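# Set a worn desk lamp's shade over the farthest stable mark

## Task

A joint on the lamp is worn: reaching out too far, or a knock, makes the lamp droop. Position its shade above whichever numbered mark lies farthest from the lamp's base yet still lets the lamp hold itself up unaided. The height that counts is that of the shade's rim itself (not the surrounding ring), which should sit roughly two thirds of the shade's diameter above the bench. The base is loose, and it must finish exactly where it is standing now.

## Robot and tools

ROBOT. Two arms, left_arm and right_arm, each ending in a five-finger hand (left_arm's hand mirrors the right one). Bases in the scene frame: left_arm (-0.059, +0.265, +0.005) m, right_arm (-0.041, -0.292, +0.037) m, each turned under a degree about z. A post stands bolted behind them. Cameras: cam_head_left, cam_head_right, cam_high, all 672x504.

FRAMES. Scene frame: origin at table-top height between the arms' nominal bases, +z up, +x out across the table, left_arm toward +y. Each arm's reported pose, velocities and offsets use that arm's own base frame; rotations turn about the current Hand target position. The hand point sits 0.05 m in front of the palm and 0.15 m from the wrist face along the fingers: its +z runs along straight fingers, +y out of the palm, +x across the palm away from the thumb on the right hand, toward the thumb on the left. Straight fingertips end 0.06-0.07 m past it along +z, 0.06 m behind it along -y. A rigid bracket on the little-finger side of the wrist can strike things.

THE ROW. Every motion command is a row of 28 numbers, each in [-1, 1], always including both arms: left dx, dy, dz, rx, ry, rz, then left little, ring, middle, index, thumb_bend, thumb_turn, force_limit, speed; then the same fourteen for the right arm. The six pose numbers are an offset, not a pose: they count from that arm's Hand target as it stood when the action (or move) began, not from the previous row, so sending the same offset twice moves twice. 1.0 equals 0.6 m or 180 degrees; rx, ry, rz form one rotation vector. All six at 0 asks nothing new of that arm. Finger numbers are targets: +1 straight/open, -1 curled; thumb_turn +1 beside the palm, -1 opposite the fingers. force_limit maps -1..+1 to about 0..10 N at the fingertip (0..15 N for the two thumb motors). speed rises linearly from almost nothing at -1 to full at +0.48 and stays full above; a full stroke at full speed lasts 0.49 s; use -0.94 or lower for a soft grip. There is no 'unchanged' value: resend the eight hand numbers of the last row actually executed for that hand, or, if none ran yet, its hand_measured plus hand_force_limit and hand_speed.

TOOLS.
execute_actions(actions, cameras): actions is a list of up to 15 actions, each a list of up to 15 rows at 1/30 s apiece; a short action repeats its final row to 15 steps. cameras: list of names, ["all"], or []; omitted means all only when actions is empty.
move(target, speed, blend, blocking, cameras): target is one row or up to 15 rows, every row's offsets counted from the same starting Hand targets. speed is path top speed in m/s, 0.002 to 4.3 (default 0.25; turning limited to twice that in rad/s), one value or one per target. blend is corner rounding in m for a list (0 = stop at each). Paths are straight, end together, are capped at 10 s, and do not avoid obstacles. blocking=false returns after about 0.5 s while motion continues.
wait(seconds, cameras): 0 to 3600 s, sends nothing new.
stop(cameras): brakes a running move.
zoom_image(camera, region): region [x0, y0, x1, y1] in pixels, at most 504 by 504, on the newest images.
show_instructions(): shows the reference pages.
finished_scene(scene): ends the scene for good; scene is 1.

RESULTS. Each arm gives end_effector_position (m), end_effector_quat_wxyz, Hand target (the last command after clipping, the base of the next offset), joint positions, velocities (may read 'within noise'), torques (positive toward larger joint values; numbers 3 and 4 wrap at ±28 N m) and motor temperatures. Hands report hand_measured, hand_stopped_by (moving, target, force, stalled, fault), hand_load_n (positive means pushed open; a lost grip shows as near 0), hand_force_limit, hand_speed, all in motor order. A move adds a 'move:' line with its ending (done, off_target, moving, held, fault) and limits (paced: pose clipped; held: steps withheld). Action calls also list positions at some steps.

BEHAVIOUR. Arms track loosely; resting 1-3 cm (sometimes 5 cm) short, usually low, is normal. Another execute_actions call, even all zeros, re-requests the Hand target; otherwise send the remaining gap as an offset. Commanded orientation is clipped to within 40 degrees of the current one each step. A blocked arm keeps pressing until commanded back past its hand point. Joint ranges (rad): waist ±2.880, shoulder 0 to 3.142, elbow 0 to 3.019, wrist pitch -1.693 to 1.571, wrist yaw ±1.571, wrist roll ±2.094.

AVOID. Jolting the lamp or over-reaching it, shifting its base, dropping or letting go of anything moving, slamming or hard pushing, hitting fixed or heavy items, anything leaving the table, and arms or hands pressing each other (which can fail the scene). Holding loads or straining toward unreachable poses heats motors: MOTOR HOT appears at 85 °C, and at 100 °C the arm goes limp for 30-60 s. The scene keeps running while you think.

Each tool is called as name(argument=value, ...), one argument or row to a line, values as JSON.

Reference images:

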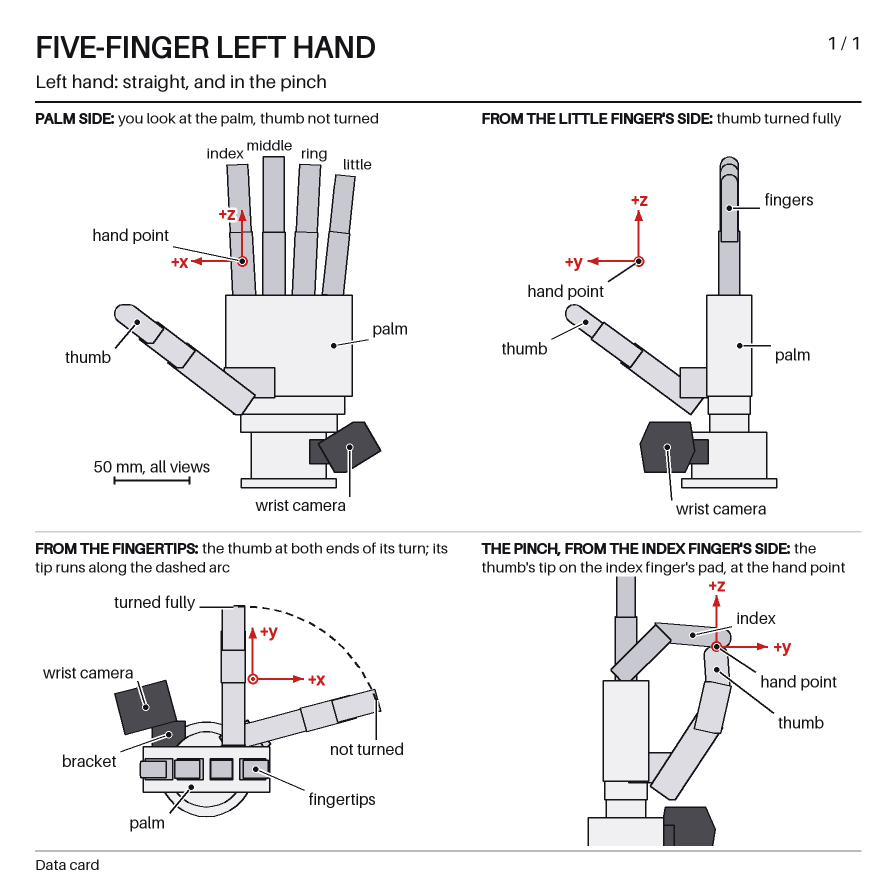

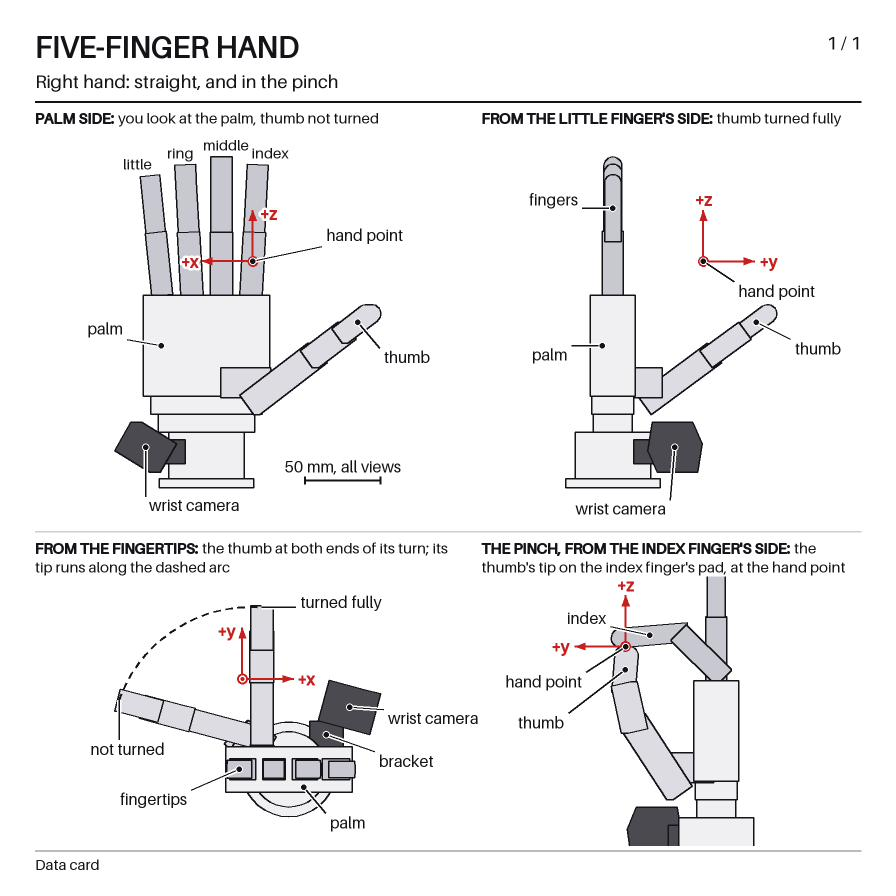

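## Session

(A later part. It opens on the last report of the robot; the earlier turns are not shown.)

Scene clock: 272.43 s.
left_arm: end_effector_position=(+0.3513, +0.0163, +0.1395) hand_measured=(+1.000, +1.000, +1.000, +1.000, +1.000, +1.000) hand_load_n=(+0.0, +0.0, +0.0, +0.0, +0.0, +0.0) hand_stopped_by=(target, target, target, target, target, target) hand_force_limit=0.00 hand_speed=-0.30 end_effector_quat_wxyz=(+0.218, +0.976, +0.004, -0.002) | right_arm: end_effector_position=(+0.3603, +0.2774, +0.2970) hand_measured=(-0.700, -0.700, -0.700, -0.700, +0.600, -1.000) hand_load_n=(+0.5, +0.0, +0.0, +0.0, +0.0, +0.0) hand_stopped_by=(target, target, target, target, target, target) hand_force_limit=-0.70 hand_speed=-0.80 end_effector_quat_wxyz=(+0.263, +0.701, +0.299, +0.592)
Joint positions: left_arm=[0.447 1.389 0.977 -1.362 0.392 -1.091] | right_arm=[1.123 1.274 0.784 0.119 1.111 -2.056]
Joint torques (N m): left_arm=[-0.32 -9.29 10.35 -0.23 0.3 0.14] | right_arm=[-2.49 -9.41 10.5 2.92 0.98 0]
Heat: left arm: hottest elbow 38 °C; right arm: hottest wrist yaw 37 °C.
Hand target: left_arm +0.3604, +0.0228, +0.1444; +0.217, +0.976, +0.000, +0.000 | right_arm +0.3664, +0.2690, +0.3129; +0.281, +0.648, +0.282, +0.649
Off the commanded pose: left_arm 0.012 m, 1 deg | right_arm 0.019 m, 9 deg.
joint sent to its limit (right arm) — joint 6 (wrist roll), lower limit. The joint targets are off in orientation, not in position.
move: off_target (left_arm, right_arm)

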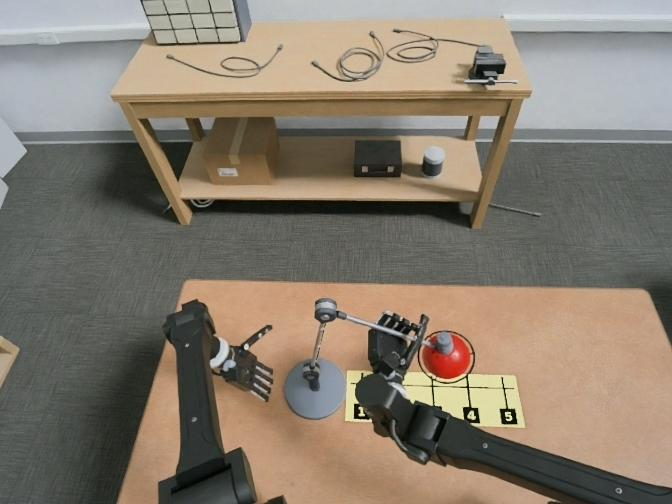

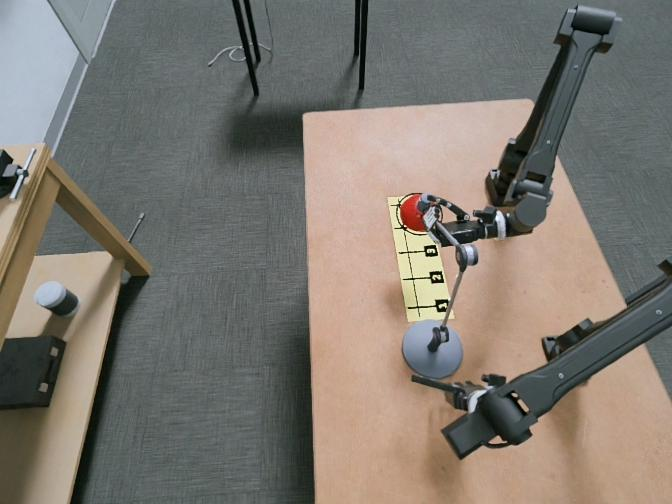

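move(
  target=[
    [0,0,0,0,0,0,1,1,1,1,1,1,0,-0.3,0.015,-0.075,-0.09,0.03,0,0,-0.7,-0.7,-0.7,-0.7,0.6,-1,-0.7,-0.8],
  ],
  cameras=["cam_head_left","cam_high"],
  speed=0.04,
)

zoom_image(
  camera="cam_head_left",
  region=[260, 280, 480, 440],
)

zoom_image(
  camera="cam_high",
  region=[380, 190, 540, 400],
)

Scene clock: 275.50 s.
left_arm: end_effector_position=(+0.3512, +0.0163, +0.1395) hand_measured=(+1.000, +1.000, +1.000, +1.000, +1.000, +1.000) hand_load_n=(+0.0, +0.0, +0.0, +0.0, +0.0, +0.0) hand_stopped_by=(target, target, target, target, target, target) hand_force_limit=0.00 hand_speed=-0.30 end_effector_quat_wxyz=(+0.218, +0.976, +0.004, -0.002) | right_arm: end_effector_position=(+0.3705, +0.2434, +0.2548) hand_measured=(-0.700, -0.700, -0.700, -0.700, +0.600, -1.000) hand_load_n=(+0.0, +0.5, +0.0, +0.0, +0.0, +0.0) hand_stopped_by=(target, target, target, target, target, target) hand_force_limit=-0.70 hand_speed=-0.80 end_effector_quat_wxyz=(+0.218, +0.703, +0.259, +0.625)
Joint positions: left_arm=[0.447 1.389 0.977 -1.362 0.392 -1.09] | right_arm=[1.053 1.274 0.625 0.412 1.023 -2.056]
Joint torques (N m): left_arm=[-0.79 -8.94 10.25 -0.35 0.28 0.11] | right_arm=[-2.37 -8.64 7.43 2.37 0.74 -0.1]
Heat: left arm: hottest elbow 38 °C; right arm: hottest wrist yaw 36 °C.
Hand target: left_arm +0.3604, +0.0228, +0.1444; +0.217, +0.976, +0.000, +0.000 | right_arm +0.3755, +0.2240, +0.2591; +0.250, +0.661, +0.251, +0.661
Off the commanded pose: left_arm 0.012 m, 0 deg | right_arm 0.020 m, 7 deg.
joint sent to its limit (right arm) — joint 6 (wrist roll), lower limit. The joint targets are off in orientation, not in position.
move: off_target (right_arm)

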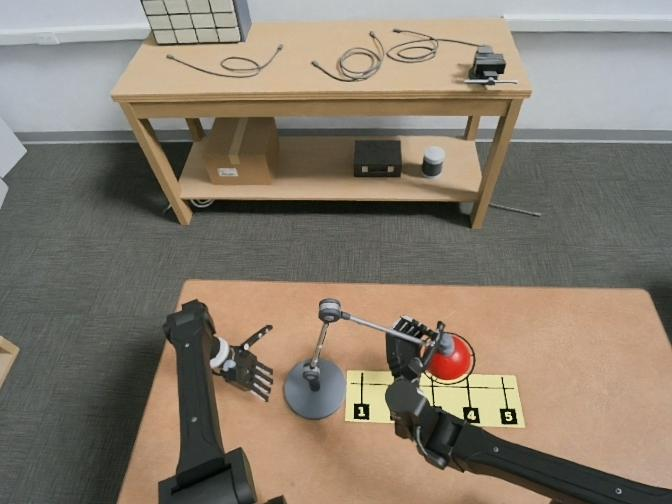

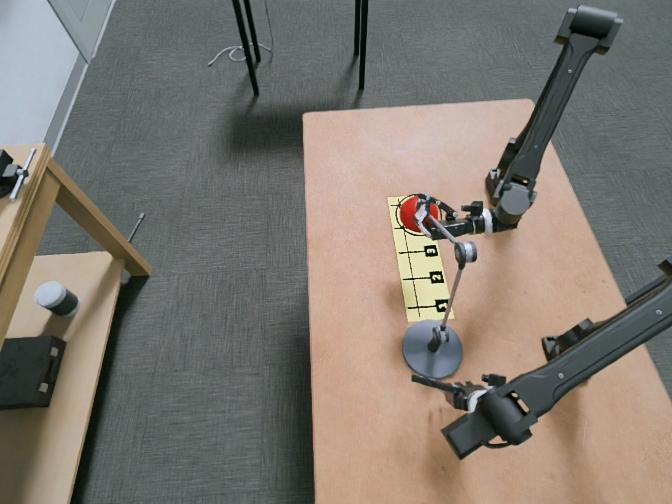

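Scaled by 2.291 from the camera's image (finer frame: 960x720).

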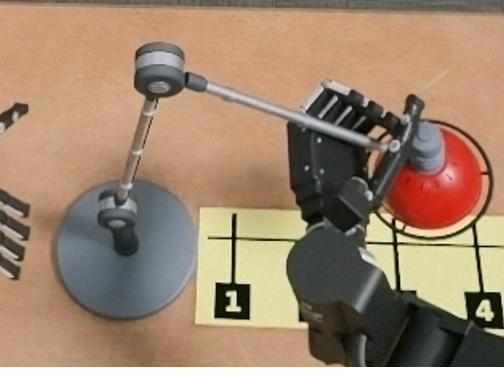

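Scaled by 2.400 from the camera's image (finer frame: 960x720).

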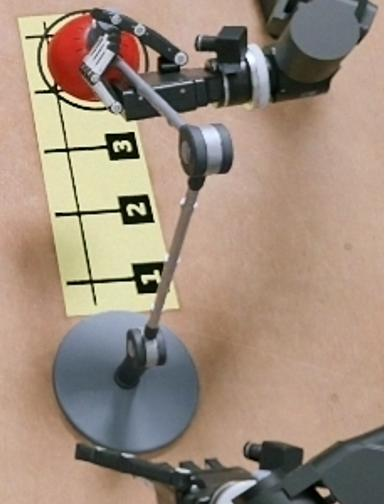

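move(
  target=[
    [0,0,0,0,0,0,1,1,1,1,1,1,0,-0.3,0.012,-0.07,-0.08,0.06,0,0,-0.7,-0.7,-0.7,-0.7,0.6,-1,-0.7,-0.8],
  ],
  cameras=["cam_head_left","cam_high"],
  speed=0.04,
)

zoom_image(
  camera="cam_head_left",
  region=[260, 280, 480, 440],
)

zoom_image(
  camera="cam_high",
  region=[380, 190, 540, 400],
)

Scene clock: 279.37 s.
left_arm: end_effector_position=(+0.3512, +0.0163, +0.1395) hand_measured=(+1.000, +1.000, +1.000, +1.000, +1.000, +1.000) hand_load_n=(+0.0, +0.0, +0.0, +0.0, +0.0, +0.0) hand_stopped_by=(target, target, target, target, target, target) hand_force_limit=0.00 hand_speed=-0.30 end_effector_quat_wxyz=(+0.218, +0.976, +0.004, -0.002) | right_arm: end_effector_position=(+0.3781, +0.2025, +0.2150) hand_measured=(-0.700, -0.700, -0.700, -0.700, +0.600, -1.000) hand_load_n=(+0.0, +0.0, +0.0, +0.5, -0.5, +0.0) hand_stopped_by=(target, target, target, target, target, target) hand_force_limit=-0.70 hand_speed=-0.80 end_effector_quat_wxyz=(+0.162, +0.688, +0.204, +0.677)
Joint positions: left_arm=[0.447 1.389 0.977 -1.362 0.392 -1.09] | right_arm=[0.965 1.33 0.454 0.828 0.911 -2.056]
Joint torques (N m): left_arm=[-0.09 -9 10.1 -0.31 0.24 0.14] | right_arm=[-2.32 -5.3 5.72 2.54 0.64 -0.06]
Heat: left arm: hottest elbow 38 °C; right arm: hottest wrist yaw 36 °C.
Hand target: left_arm +0.3604, +0.0228, +0.1444; +0.217, +0.976, +0.000, +0.000 | right_arm +0.3827, +0.1819, +0.2110; +0.187, +0.682, +0.188, +0.682
Off the commanded pose: left_arm 0.012 m, 1 deg | right_arm 0.021 m, 4 deg.
joint sent to its limit (right arm) — joint 6 (wrist roll), lower limit. The joint targets still meet the commanded pose.
move: off_target (right_arm)

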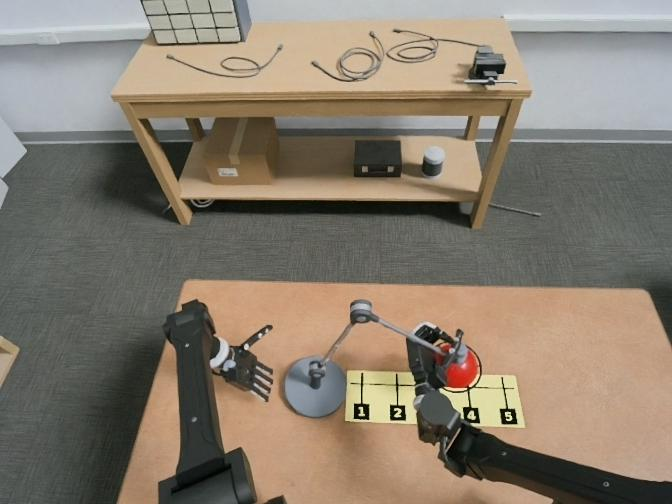

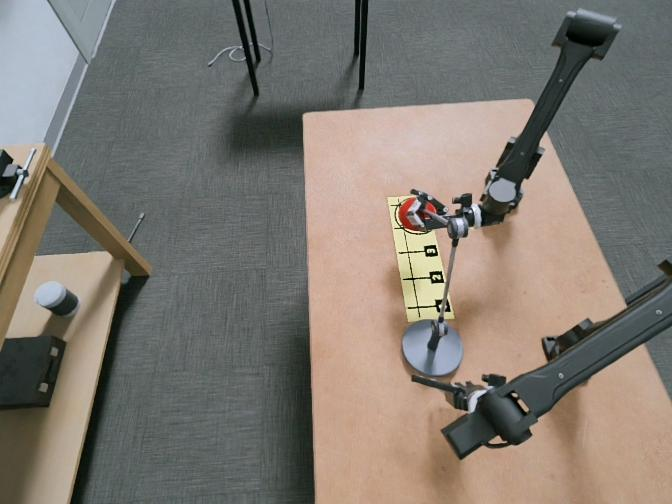

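Scaled by 2.291 from the camera's image (finer frame: 960x720).

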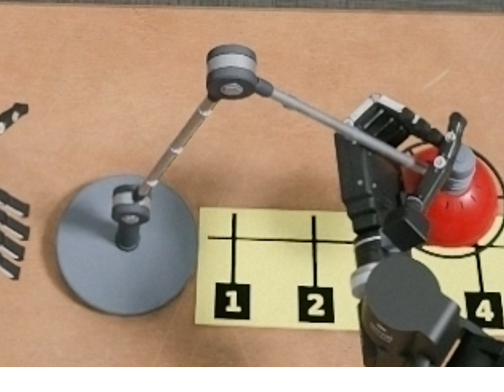

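Scaled by 2.400 from the camera's image (finer frame: 960x720).

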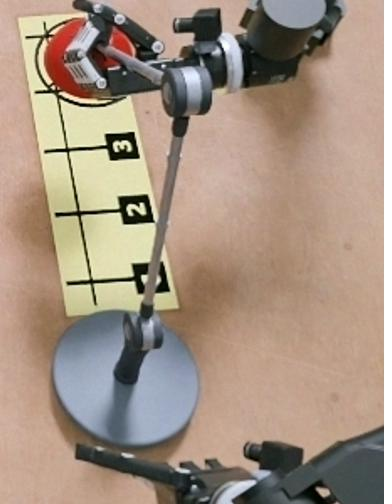

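move(
  target=[
    [0,0,0,0,0,0,1,1,1,1,1,1,0,-0.3,0.008,-0.055,-0.085,0.06,0,0,-0.7,-0.7,-0.7,-0.7,0.6,-1,-0.7,-0.8],
  ],
  cameras=["cam_head_left","cam_high","cam_head_right"],
  speed=0.04,
)

zoom_image(
  camera="cam_head_left",
  region=[280, 280, 500, 440],
)

zoom_image(
  camera="cam_high",
  region=[380, 160, 540, 400],
)

Scene clock: 284.87 s.
left_arm: end_effector_position=(+0.3512, +0.0163, +0.1395) hand_measured=(+1.000, +1.000, +1.000, +1.000, +1.000, +1.000) hand_load_n=(+0.0, +0.0, +0.0, +0.0, +0.0, +0.0) hand_stopped_by=(target, target, target, target, target, target) hand_force_limit=0.00 hand_speed=-0.30 end_effector_quat_wxyz=(+0.218, +0.976, +0.004, -0.002) | right_arm: end_effector_position=(+0.3854, +0.1674, +0.1685) hand_measured=(-0.700, -0.700, -0.700, -0.700, +0.600, -1.000) hand_load_n=(+0.0, +0.0, +0.0, +0.0, +0.0, -0.5) hand_stopped_by=(target, target, target, target, target, target) hand_force_limit=-0.70 hand_speed=-0.80 end_effector_quat_wxyz=(+0.114, +0.691, +0.145, +0.699)
Joint positions: left_arm=[0.447 1.389 0.977 -1.362 0.392 -1.09] | right_arm=[0.877 1.456 0.358 1.105 0.832 -1.944]
Joint torques (N m): left_arm=[-0.03 -8.7 10.37 -0.32 0.29 0.14] | right_arm=[-2.08 -5.66 4 2.62 0.42 0.26]
Heat: left arm: hottest elbow 39 °C; right arm: hottest elbow 35 °C.
Hand target: left_arm +0.3604, +0.0228, +0.1444; +0.217, +0.976, +0.000, +0.000 | right_arm +0.3875, +0.1490, +0.1601; +0.122, +0.696, +0.123, +0.697
Off the commanded pose: left_arm 0.012 m, 1 deg | right_arm 0.020 m, 3 deg.
move: off_target (right_arm)

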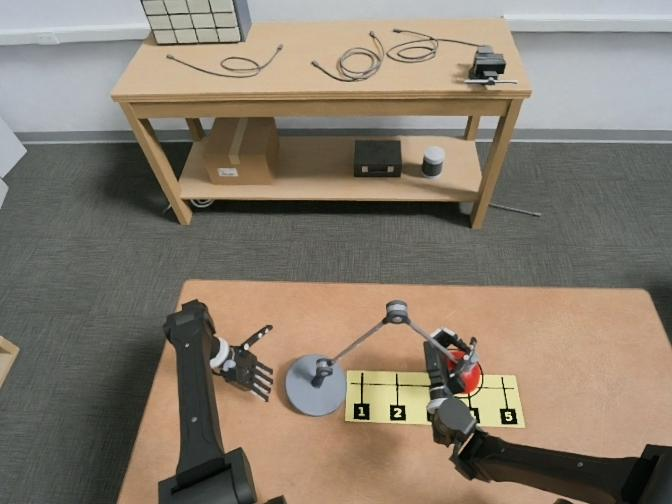

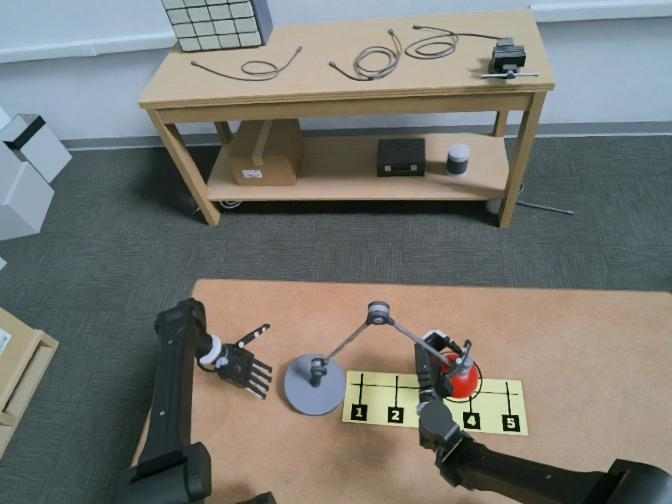

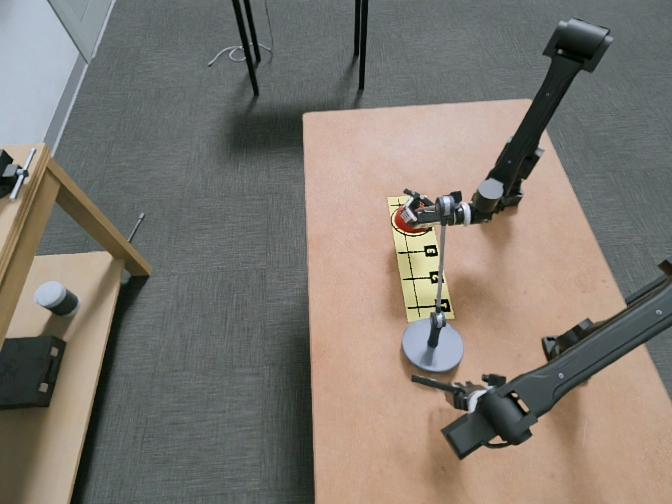

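Scaled by 2.291 from the camera's image (finer frame: 960x720).

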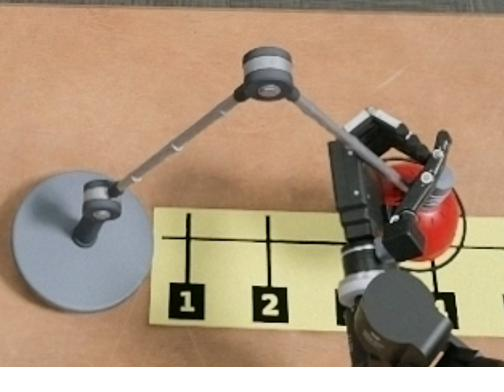

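Scaled by 2.100 from the camera's image (finer frame: 960x720).

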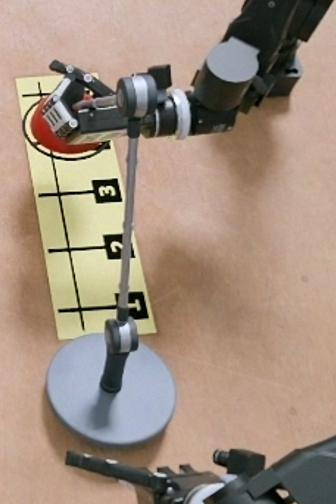

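zoom_image(
  camera="cam_head_right",
  region=[410, 310, 510, 410],
)

zoom_image(
  camera="cam_high",
  region=[380, 170, 480, 270],
)

zoom_image(
  camera="cam_head_left",
  region=[420, 310, 520, 410],
)

Scaled by 5.040 from the camera's image (finer frame: 960x720).

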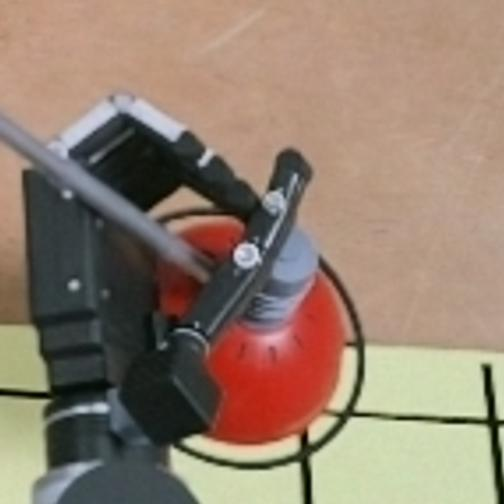

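Scaled by 5.040 from the camera's image (finer frame: 960x720).

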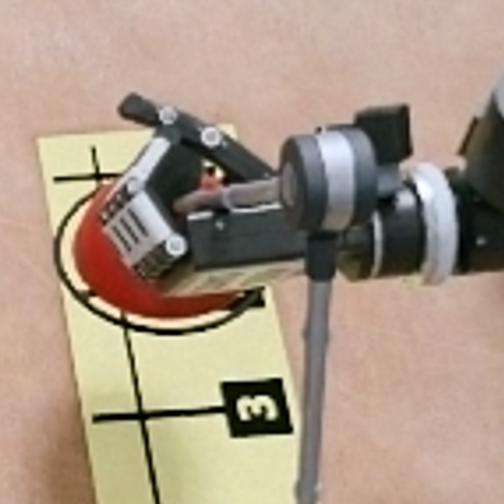

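Scaled by 5.040 from the camera's image (finer frame: 960x720).

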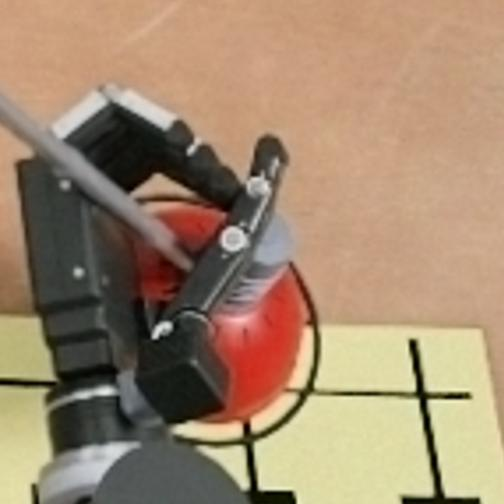

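move(
  target=[
    [0,0,0,0,0,0,1,1,1,1,1,1,0,-0.3,0.004,-0.03,-0.06,0.04,0,0,-0.7,-0.7,-0.7,-0.7,0.6,-1,-0.7,-0.8],
  ],
  cameras=["cam_head_left","cam_high","cam_head_right"],
  speed=0.04,
)

zoom_image(
  camera="cam_head_right",
  region=[380, 310, 520, 450],
)

zoom_image(
  camera="cam_high",
  region=[380, 170, 500, 290],
)

zoom_image(
  camera="cam_head_left",
  region=[390, 310, 530, 450],
)

Scene clock: 290.40 s.
left_arm: end_effector_position=(+0.3512, +0.0163, +0.1395) hand_measured=(+1.000, +1.000, +1.000, +1.000, +1.000, +1.000) hand_load_n=(+0.0, +0.0, +0.0, +0.0, +0.0, +0.0) hand_stopped_by=(target, target, target, target, target, target) hand_force_limit=0.00 hand_speed=-0.30 end_effector_quat_wxyz=(+0.218, +0.976, +0.004, -0.002) | right_arm: end_effector_position=(+0.3890, +0.1467, +0.1320) hand_measured=(-0.700, -0.700, -0.700, -0.700, +0.600, -1.000) hand_load_n=(+0.0, +0.0, +0.0, +0.0, +0.0, -1.0) hand_stopped_by=(target, target, target, target, target, target) hand_force_limit=-0.70 hand_speed=-0.80 end_effector_quat_wxyz=(+0.072, +0.698, +0.098, +0.706)
Joint positions: left_arm=[0.447 1.389 0.977 -1.362 0.392 -1.09] | right_arm=[0.819 1.57 0.312 1.267 0.782 -1.819]
Joint torques (N m): left_arm=[-0.03 -8.59 10.29 -0.44 0.24 0.17] | right_arm=[-2.37 -5.48 3.03 2.24 0.31 0.22]
Heat: left arm: hottest elbow 39 °C; right arm: hottest wrist yaw 35 °C.
Hand target: left_arm +0.3604, +0.0228, +0.1444; +0.217, +0.976, +0.000, +0.000 | right_arm +0.3898, +0.1309, +0.1240; +0.078, +0.702, +0.079, +0.703
Off the commanded pose: left_arm 0.012 m, 1 deg | right_arm 0.018 m, 2 deg.
move: off_target (right_arm)

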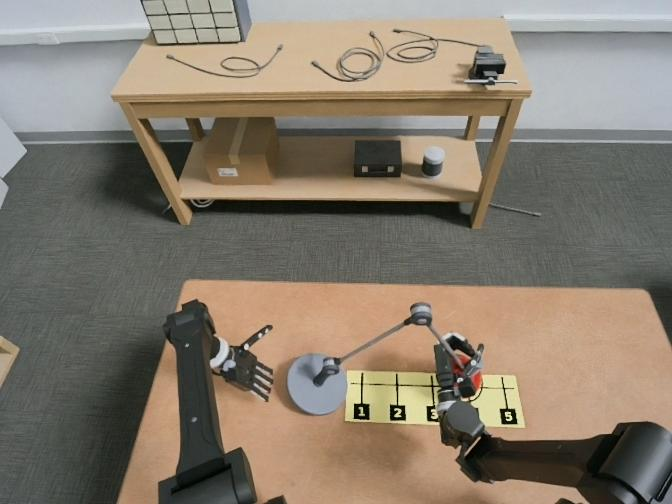

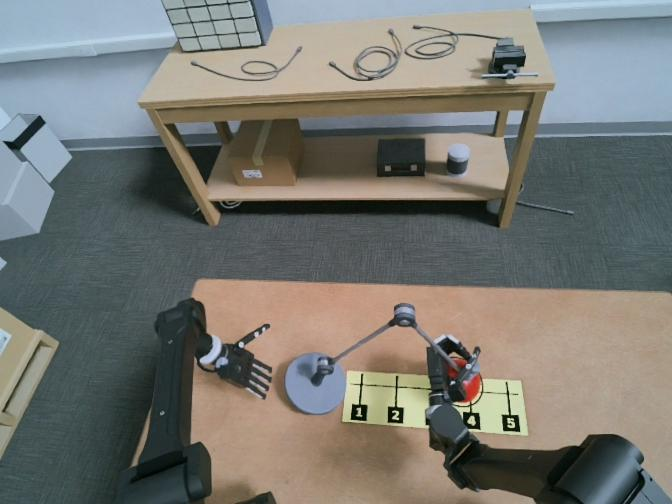

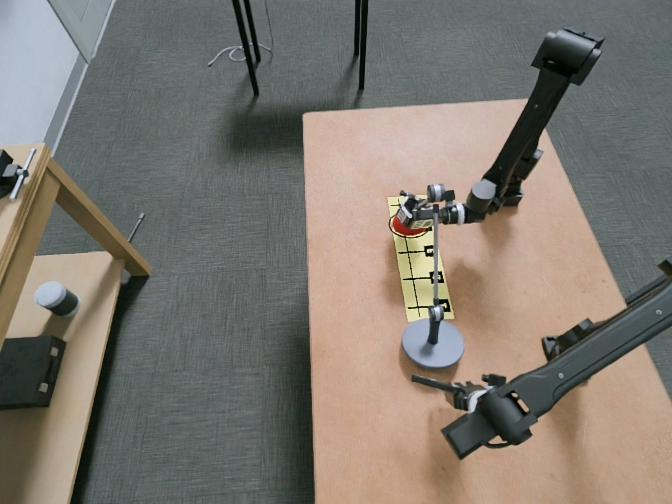

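Scaled by 3.600 from the camera's image (finer frame: 960x720).

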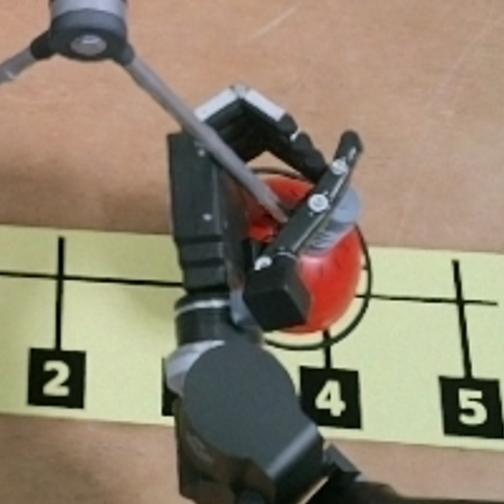

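Scaled by 4.200 from the camera's image (finer frame: 960x720).

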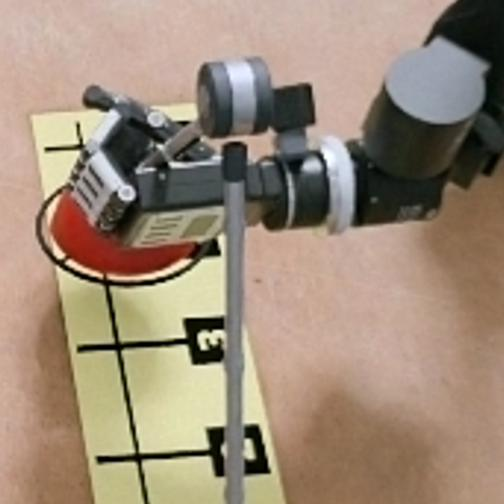

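Scaled by 3.600 from the camera's image (finer frame: 960x720).

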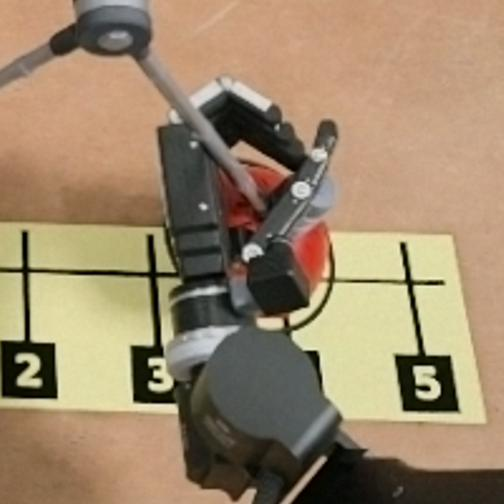

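move(
  target=[
    [-0.2,-0.03,0.383,0.128,-0.2585,-0.02,1,1,1,1,1,-1,0,-0.3,0,0,0,0,0,0,-0.7,-0.7,-0.7,-0.7,0.6,-1,-0.7,-0.8],
    [-0.27,-0.388,0.317,0.2558,-0.5171,-0.0405,1,1,1,1,1,-1,0,-0.3,0,0,0,0,0,0,-0.7,-0.7,-0.7,-0.7,0.6,-1,-0.7,-0.8],
  ],
  cameras=["all"],
  speed=0.12,
  blend=[0.03,0],
)

zoom_image(
  camera="cam_high",
  region=[380, 170, 600, 390],
)

zoom_image(
  camera="cam_head_left",
  region=[280, 280, 500, 460],
)

Scene clock: 303.30 s.
left_arm: end_effector_position=(+0.1990, -0.2083, +0.3404) hand_measured=(+1.000, +1.000, +1.000, +1.000, +1.000, -1.000) hand_load_n=(+0.0, +0.0, +0.0, +0.0, +0.0, +0.0) hand_stopped_by=(target, target, target, target, target, target) hand_force_limit=0.00 hand_speed=-0.30 end_effector_quat_wxyz=(-0.206, +0.686, -0.201, +0.668) | right_arm: end_effector_position=(+0.3890, +0.1467, +0.1320) hand_measured=(-0.700, -0.700, -0.700, -0.700, +0.600, -1.000) hand_load_n=(+0.0, +0.0, +0.0, +0.0, +0.0, -1.0) hand_stopped_by=(target, target, target, target, target, target) hand_force_limit=-0.70 hand_speed=-0.80 end_effector_quat_wxyz=(+0.072, +0.698, +0.098, +0.706)
Joint positions: left_arm=[-1.538 0.472 0.589 -0.965 -1.541 -1.834] | right_arm=[0.819 1.57 0.312 1.267 0.782 -1.819]
Joint torques (N m): left_arm=[-1.44 2.9 7.99 1.89 -0.64 0.15] | right_arm=[-2.55 -6.12 2.92 2.39 0.27 0.17]
Heat: left arm: hottest elbow 39 °C; right arm: hottest wrist yaw 34 °C.
Hand target: left_arm +0.1984, -0.2100, +0.3346; -0.207, +0.676, -0.207, +0.676 | right_arm +0.3898, +0.1309, +0.1240; +0.078, +0.702, +0.079, +0.703
Off the commanded pose: left_arm 0.006 m, 2 deg | right_arm 0.018 m, 2 deg.
joint sent to its limit (left arm) — joint 5 (wrist yaw), lower limit. The joint targets still meet the commanded pose.
move: done

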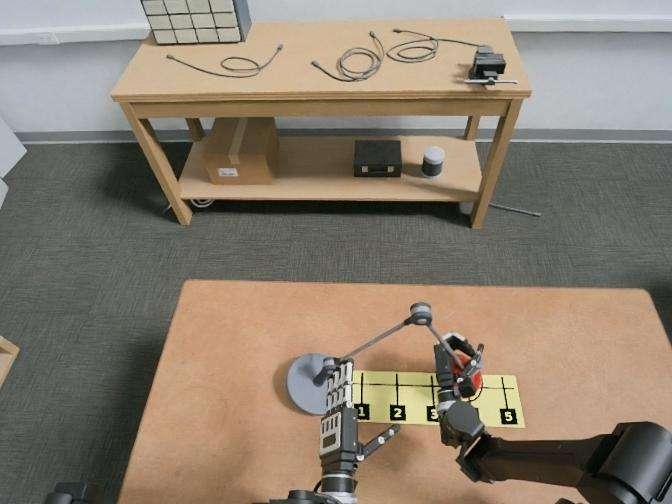

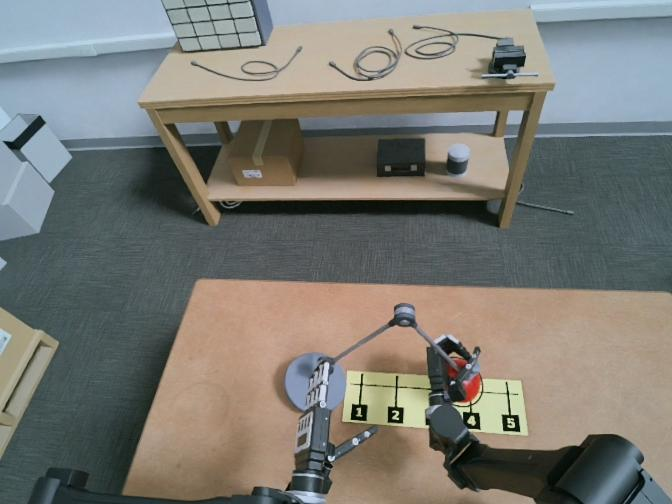

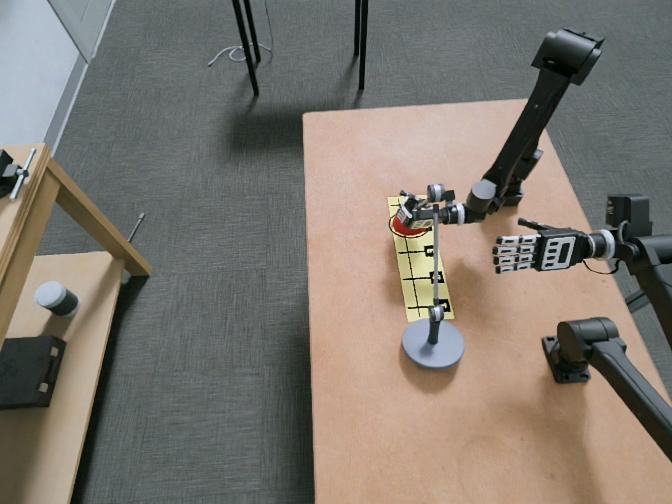

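Scaled by 2.291 from the camera's image (finer frame: 960x720).

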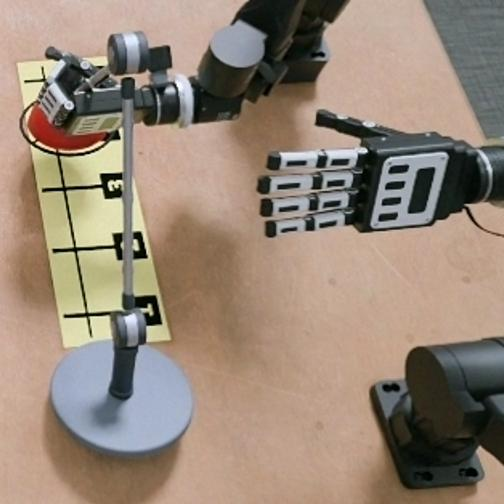

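Scaled by 2.291 from the camera's image (finer frame: 960x720).

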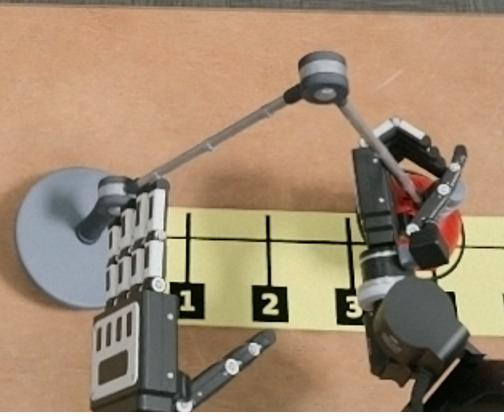

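move(
  target=[
    [0.057,-0.063,-0.167,0,0,0,1,1,1,1,1,-1,0,-0.3,0,0,0,0,0,0,-0.7,-0.7,-0.7,-0.7,0.6,-1,-0.7,-0.8],
  ],
  cameras=["all"],
  speed=0.1,
)

zoom_image(
  camera="cam_high",
  region=[380, 170, 560, 350],
)

zoom_image(
  camera="cam_head_left",
  region=[290, 290, 450, 450],
)

zoom_image(
  camera="cam_head_right",
  region=[290, 290, 450, 450],
)

Scene clock: 307.93 s.
left_arm: end_effector_position=(+0.2310, -0.2502, +0.2405) hand_measured=(+1.000, +1.000, +1.000, +1.000, +1.000, -1.000) hand_load_n=(+0.0, +0.0, +0.0, +0.0, +0.0, +0.0) hand_stopped_by=(target, target, target, target, target, target) hand_force_limit=0.00 hand_speed=-0.30 end_effector_quat_wxyz=(-0.200, +0.678, -0.204, +0.678) | right_arm: end_effector_position=(+0.3890, +0.1467, +0.1320) hand_measured=(-0.700, -0.700, -0.700, -0.700, +0.600, -1.000) hand_load_n=(+0.0, +0.0, +0.0, +0.0, +0.0, -1.0) hand_stopped_by=(target, target, target, target, target, target) hand_force_limit=-0.70 hand_speed=-0.80 end_effector_quat_wxyz=(+0.072, +0.698, +0.098, +0.706)
Joint positions: left_arm=[-1.367 0.685 0.211 0.468 -1.361 -0.997] | right_arm=[0.819 1.57 0.312 1.267 0.782 -1.819]
Joint torques (N m): left_arm=[0.26 1.32 7.86 2.35 0.04 0.1] | right_arm=[-2.96 -5.6 3.04 2.52 0.23 0.2]
Heat: left arm: hottest elbow 38 °C; right arm: hottest shoulder 33 °C.
Hand target: left_arm +0.2326, -0.2478, +0.2343; -0.207, +0.676, -0.207, +0.676 | right_arm +0.3898, +0.1309, +0.1240; +0.078, +0.702, +0.079, +0.703
Off the commanded pose: left_arm 0.007 m, 1 deg | right_arm 0.018 m, 2 deg.
move: done

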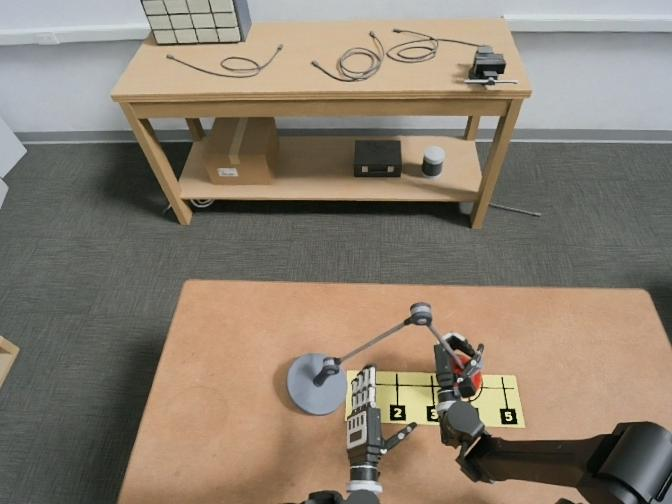

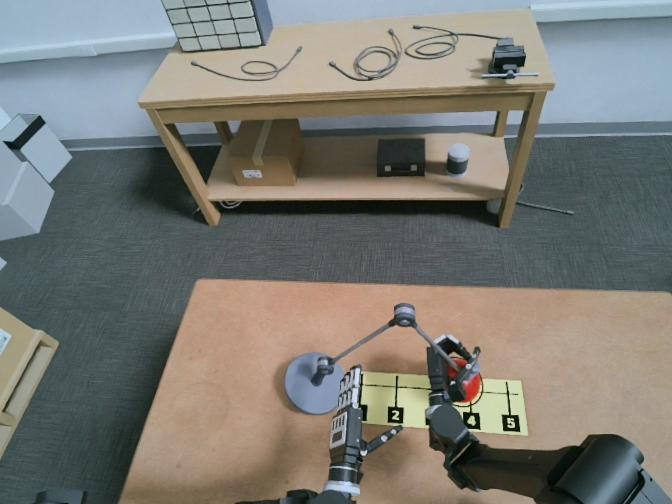

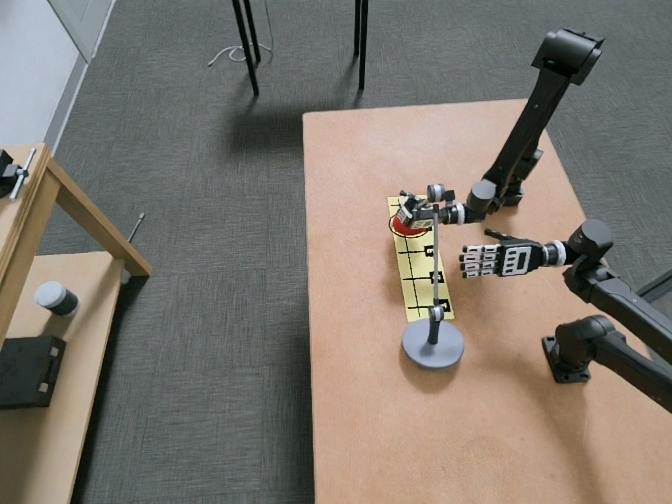

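Scaled by 2.800 from the camera's image (finer frame: 960x720).

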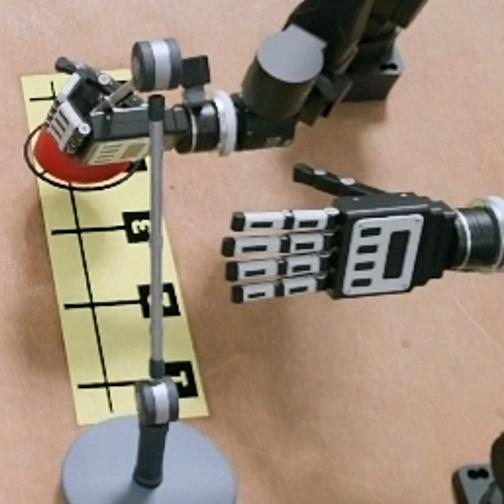

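Scaled by 3.150 from the camera's image (finer frame: 960x720).

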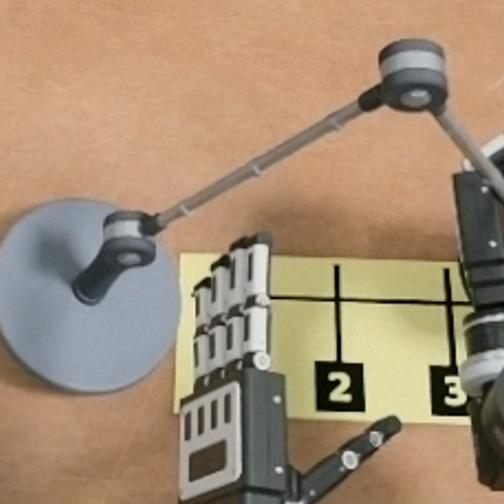

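Scaled by 3.150 from the camera's image (finer frame: 960x720).

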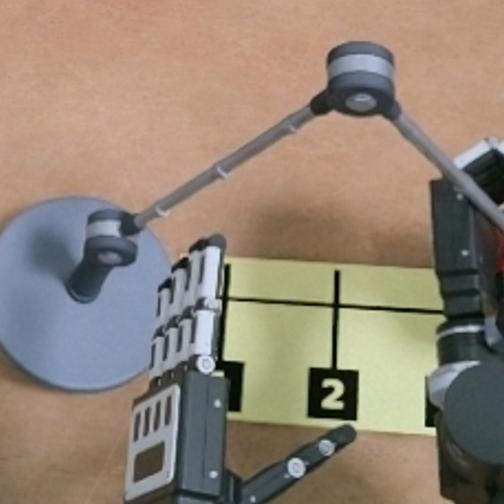

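move(
  target=[
    [0.14,0,0.0,0,0,0,1,1,1,1,1,-1,0,-0.3,0,0,0,0,0,0,-0.7,-0.7,-0.7,-0.7,0.6,-1,-0.7,-0.8],
  ],
  cameras=["all"],
  speed=0.06,
)

zoom_image(
  camera="cam_high",
  region=[380, 170, 560, 350],
)

zoom_image(
  camera="cam_head_left",
  region=[290, 290, 450, 450],
)

zoom_image(
  camera="cam_head_right",
  region=[290, 290, 450, 450],
)

Scene clock: 311.43 s.
left_arm: end_effector_position=(+0.3100, -0.2370, +0.2174) hand_measured=(+1.000, +1.000, +1.000, +1.000, +1.000, -1.000) hand_load_n=(+0.0, +0.0, +0.0, +0.0, +0.0, +0.0) hand_stopped_by=(target, target, target, target, target, target) hand_force_limit=0.00 hand_speed=-0.30 end_effector_quat_wxyz=(-0.216, +0.681, -0.214, +0.666) | right_arm: end_effector_position=(+0.3901, +0.1442, +0.1300) hand_measured=(-0.700, -0.700, -0.700, -0.700, +0.600, -1.000) hand_load_n=(+0.0, +0.0, +0.0, +0.5, +0.0, +0.0) hand_stopped_by=(target, target, target, target, target, target) hand_force_limit=-0.70 hand_speed=-0.80 end_effector_quat_wxyz=(+0.072, +0.700, +0.093, +0.705)
Joint positions: left_arm=[-0.978 0.864 0.22 0.61 -0.987 -0.98] | right_arm=[0.812 1.574 0.312 1.267 0.781 -1.808]
Joint torques (N m): left_arm=[-0.44 -0.44 10.93 2.61 0.39 0.03] | right_arm=[-2.84 -6.83 2.96 2.59 0.29 0.1]
Heat: left arm: hottest elbow 38 °C; right arm: hottest shoulder 33 °C.
Hand target: left_arm +0.3166, -0.2478, +0.2343; -0.207, +0.676, -0.207, +0.676 | right_arm +0.3898, +0.1309, +0.1240; +0.078, +0.702, +0.079, +0.703
Off the commanded pose: left_arm 0.021 m, 2 deg | right_arm 0.015 m, 2 deg.
move: off_target (left_arm)

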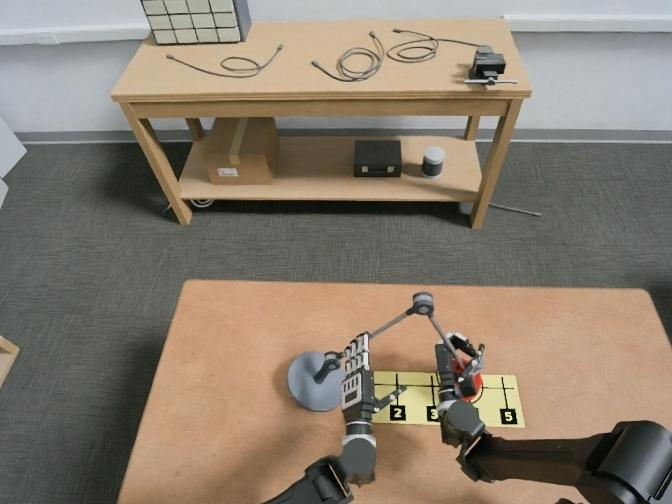

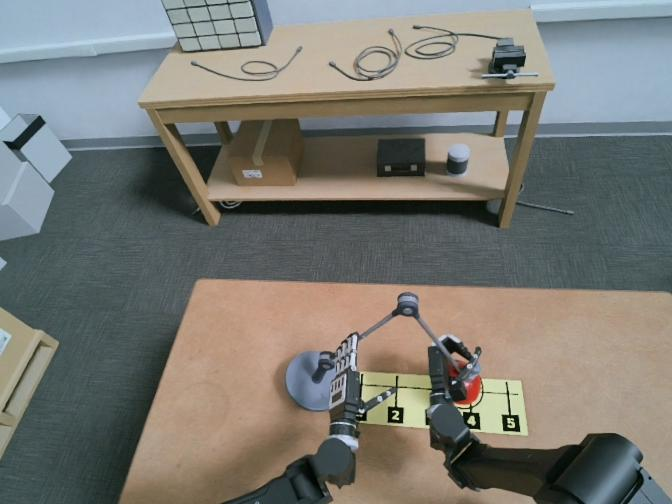

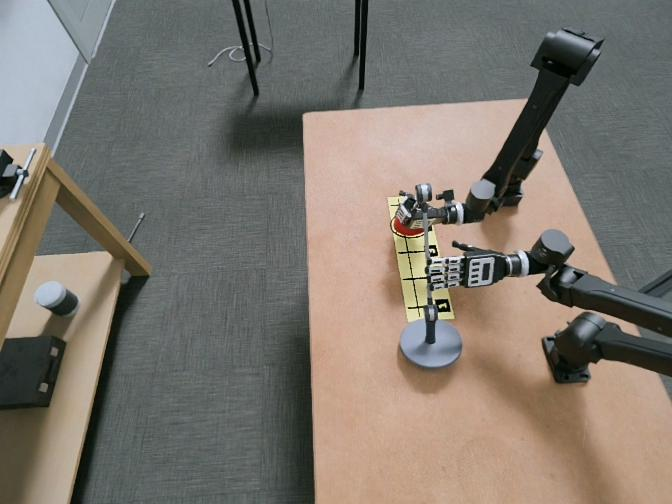

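Scaled by 2.800 from the camera's image (finer frame: 960x720).

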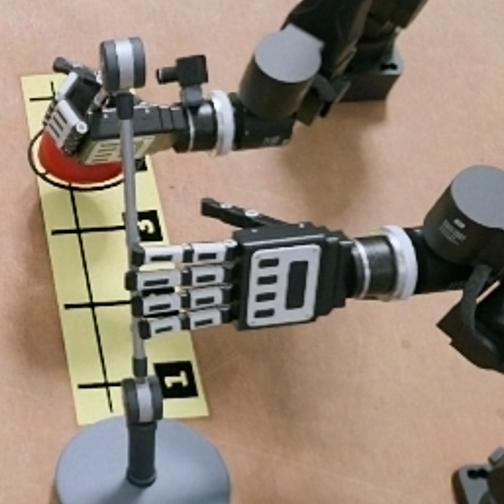

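Scaled by 3.150 from the camera's image (finer frame: 960x720).

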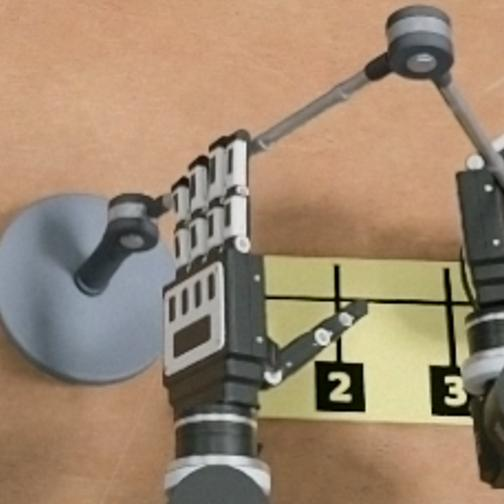

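Scaled by 3.150 from the camera's image (finer frame: 960x720).

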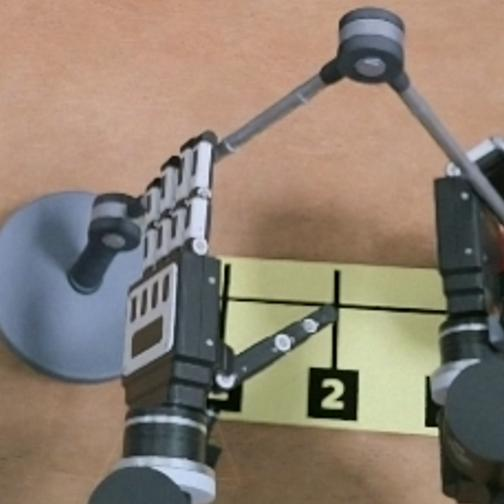

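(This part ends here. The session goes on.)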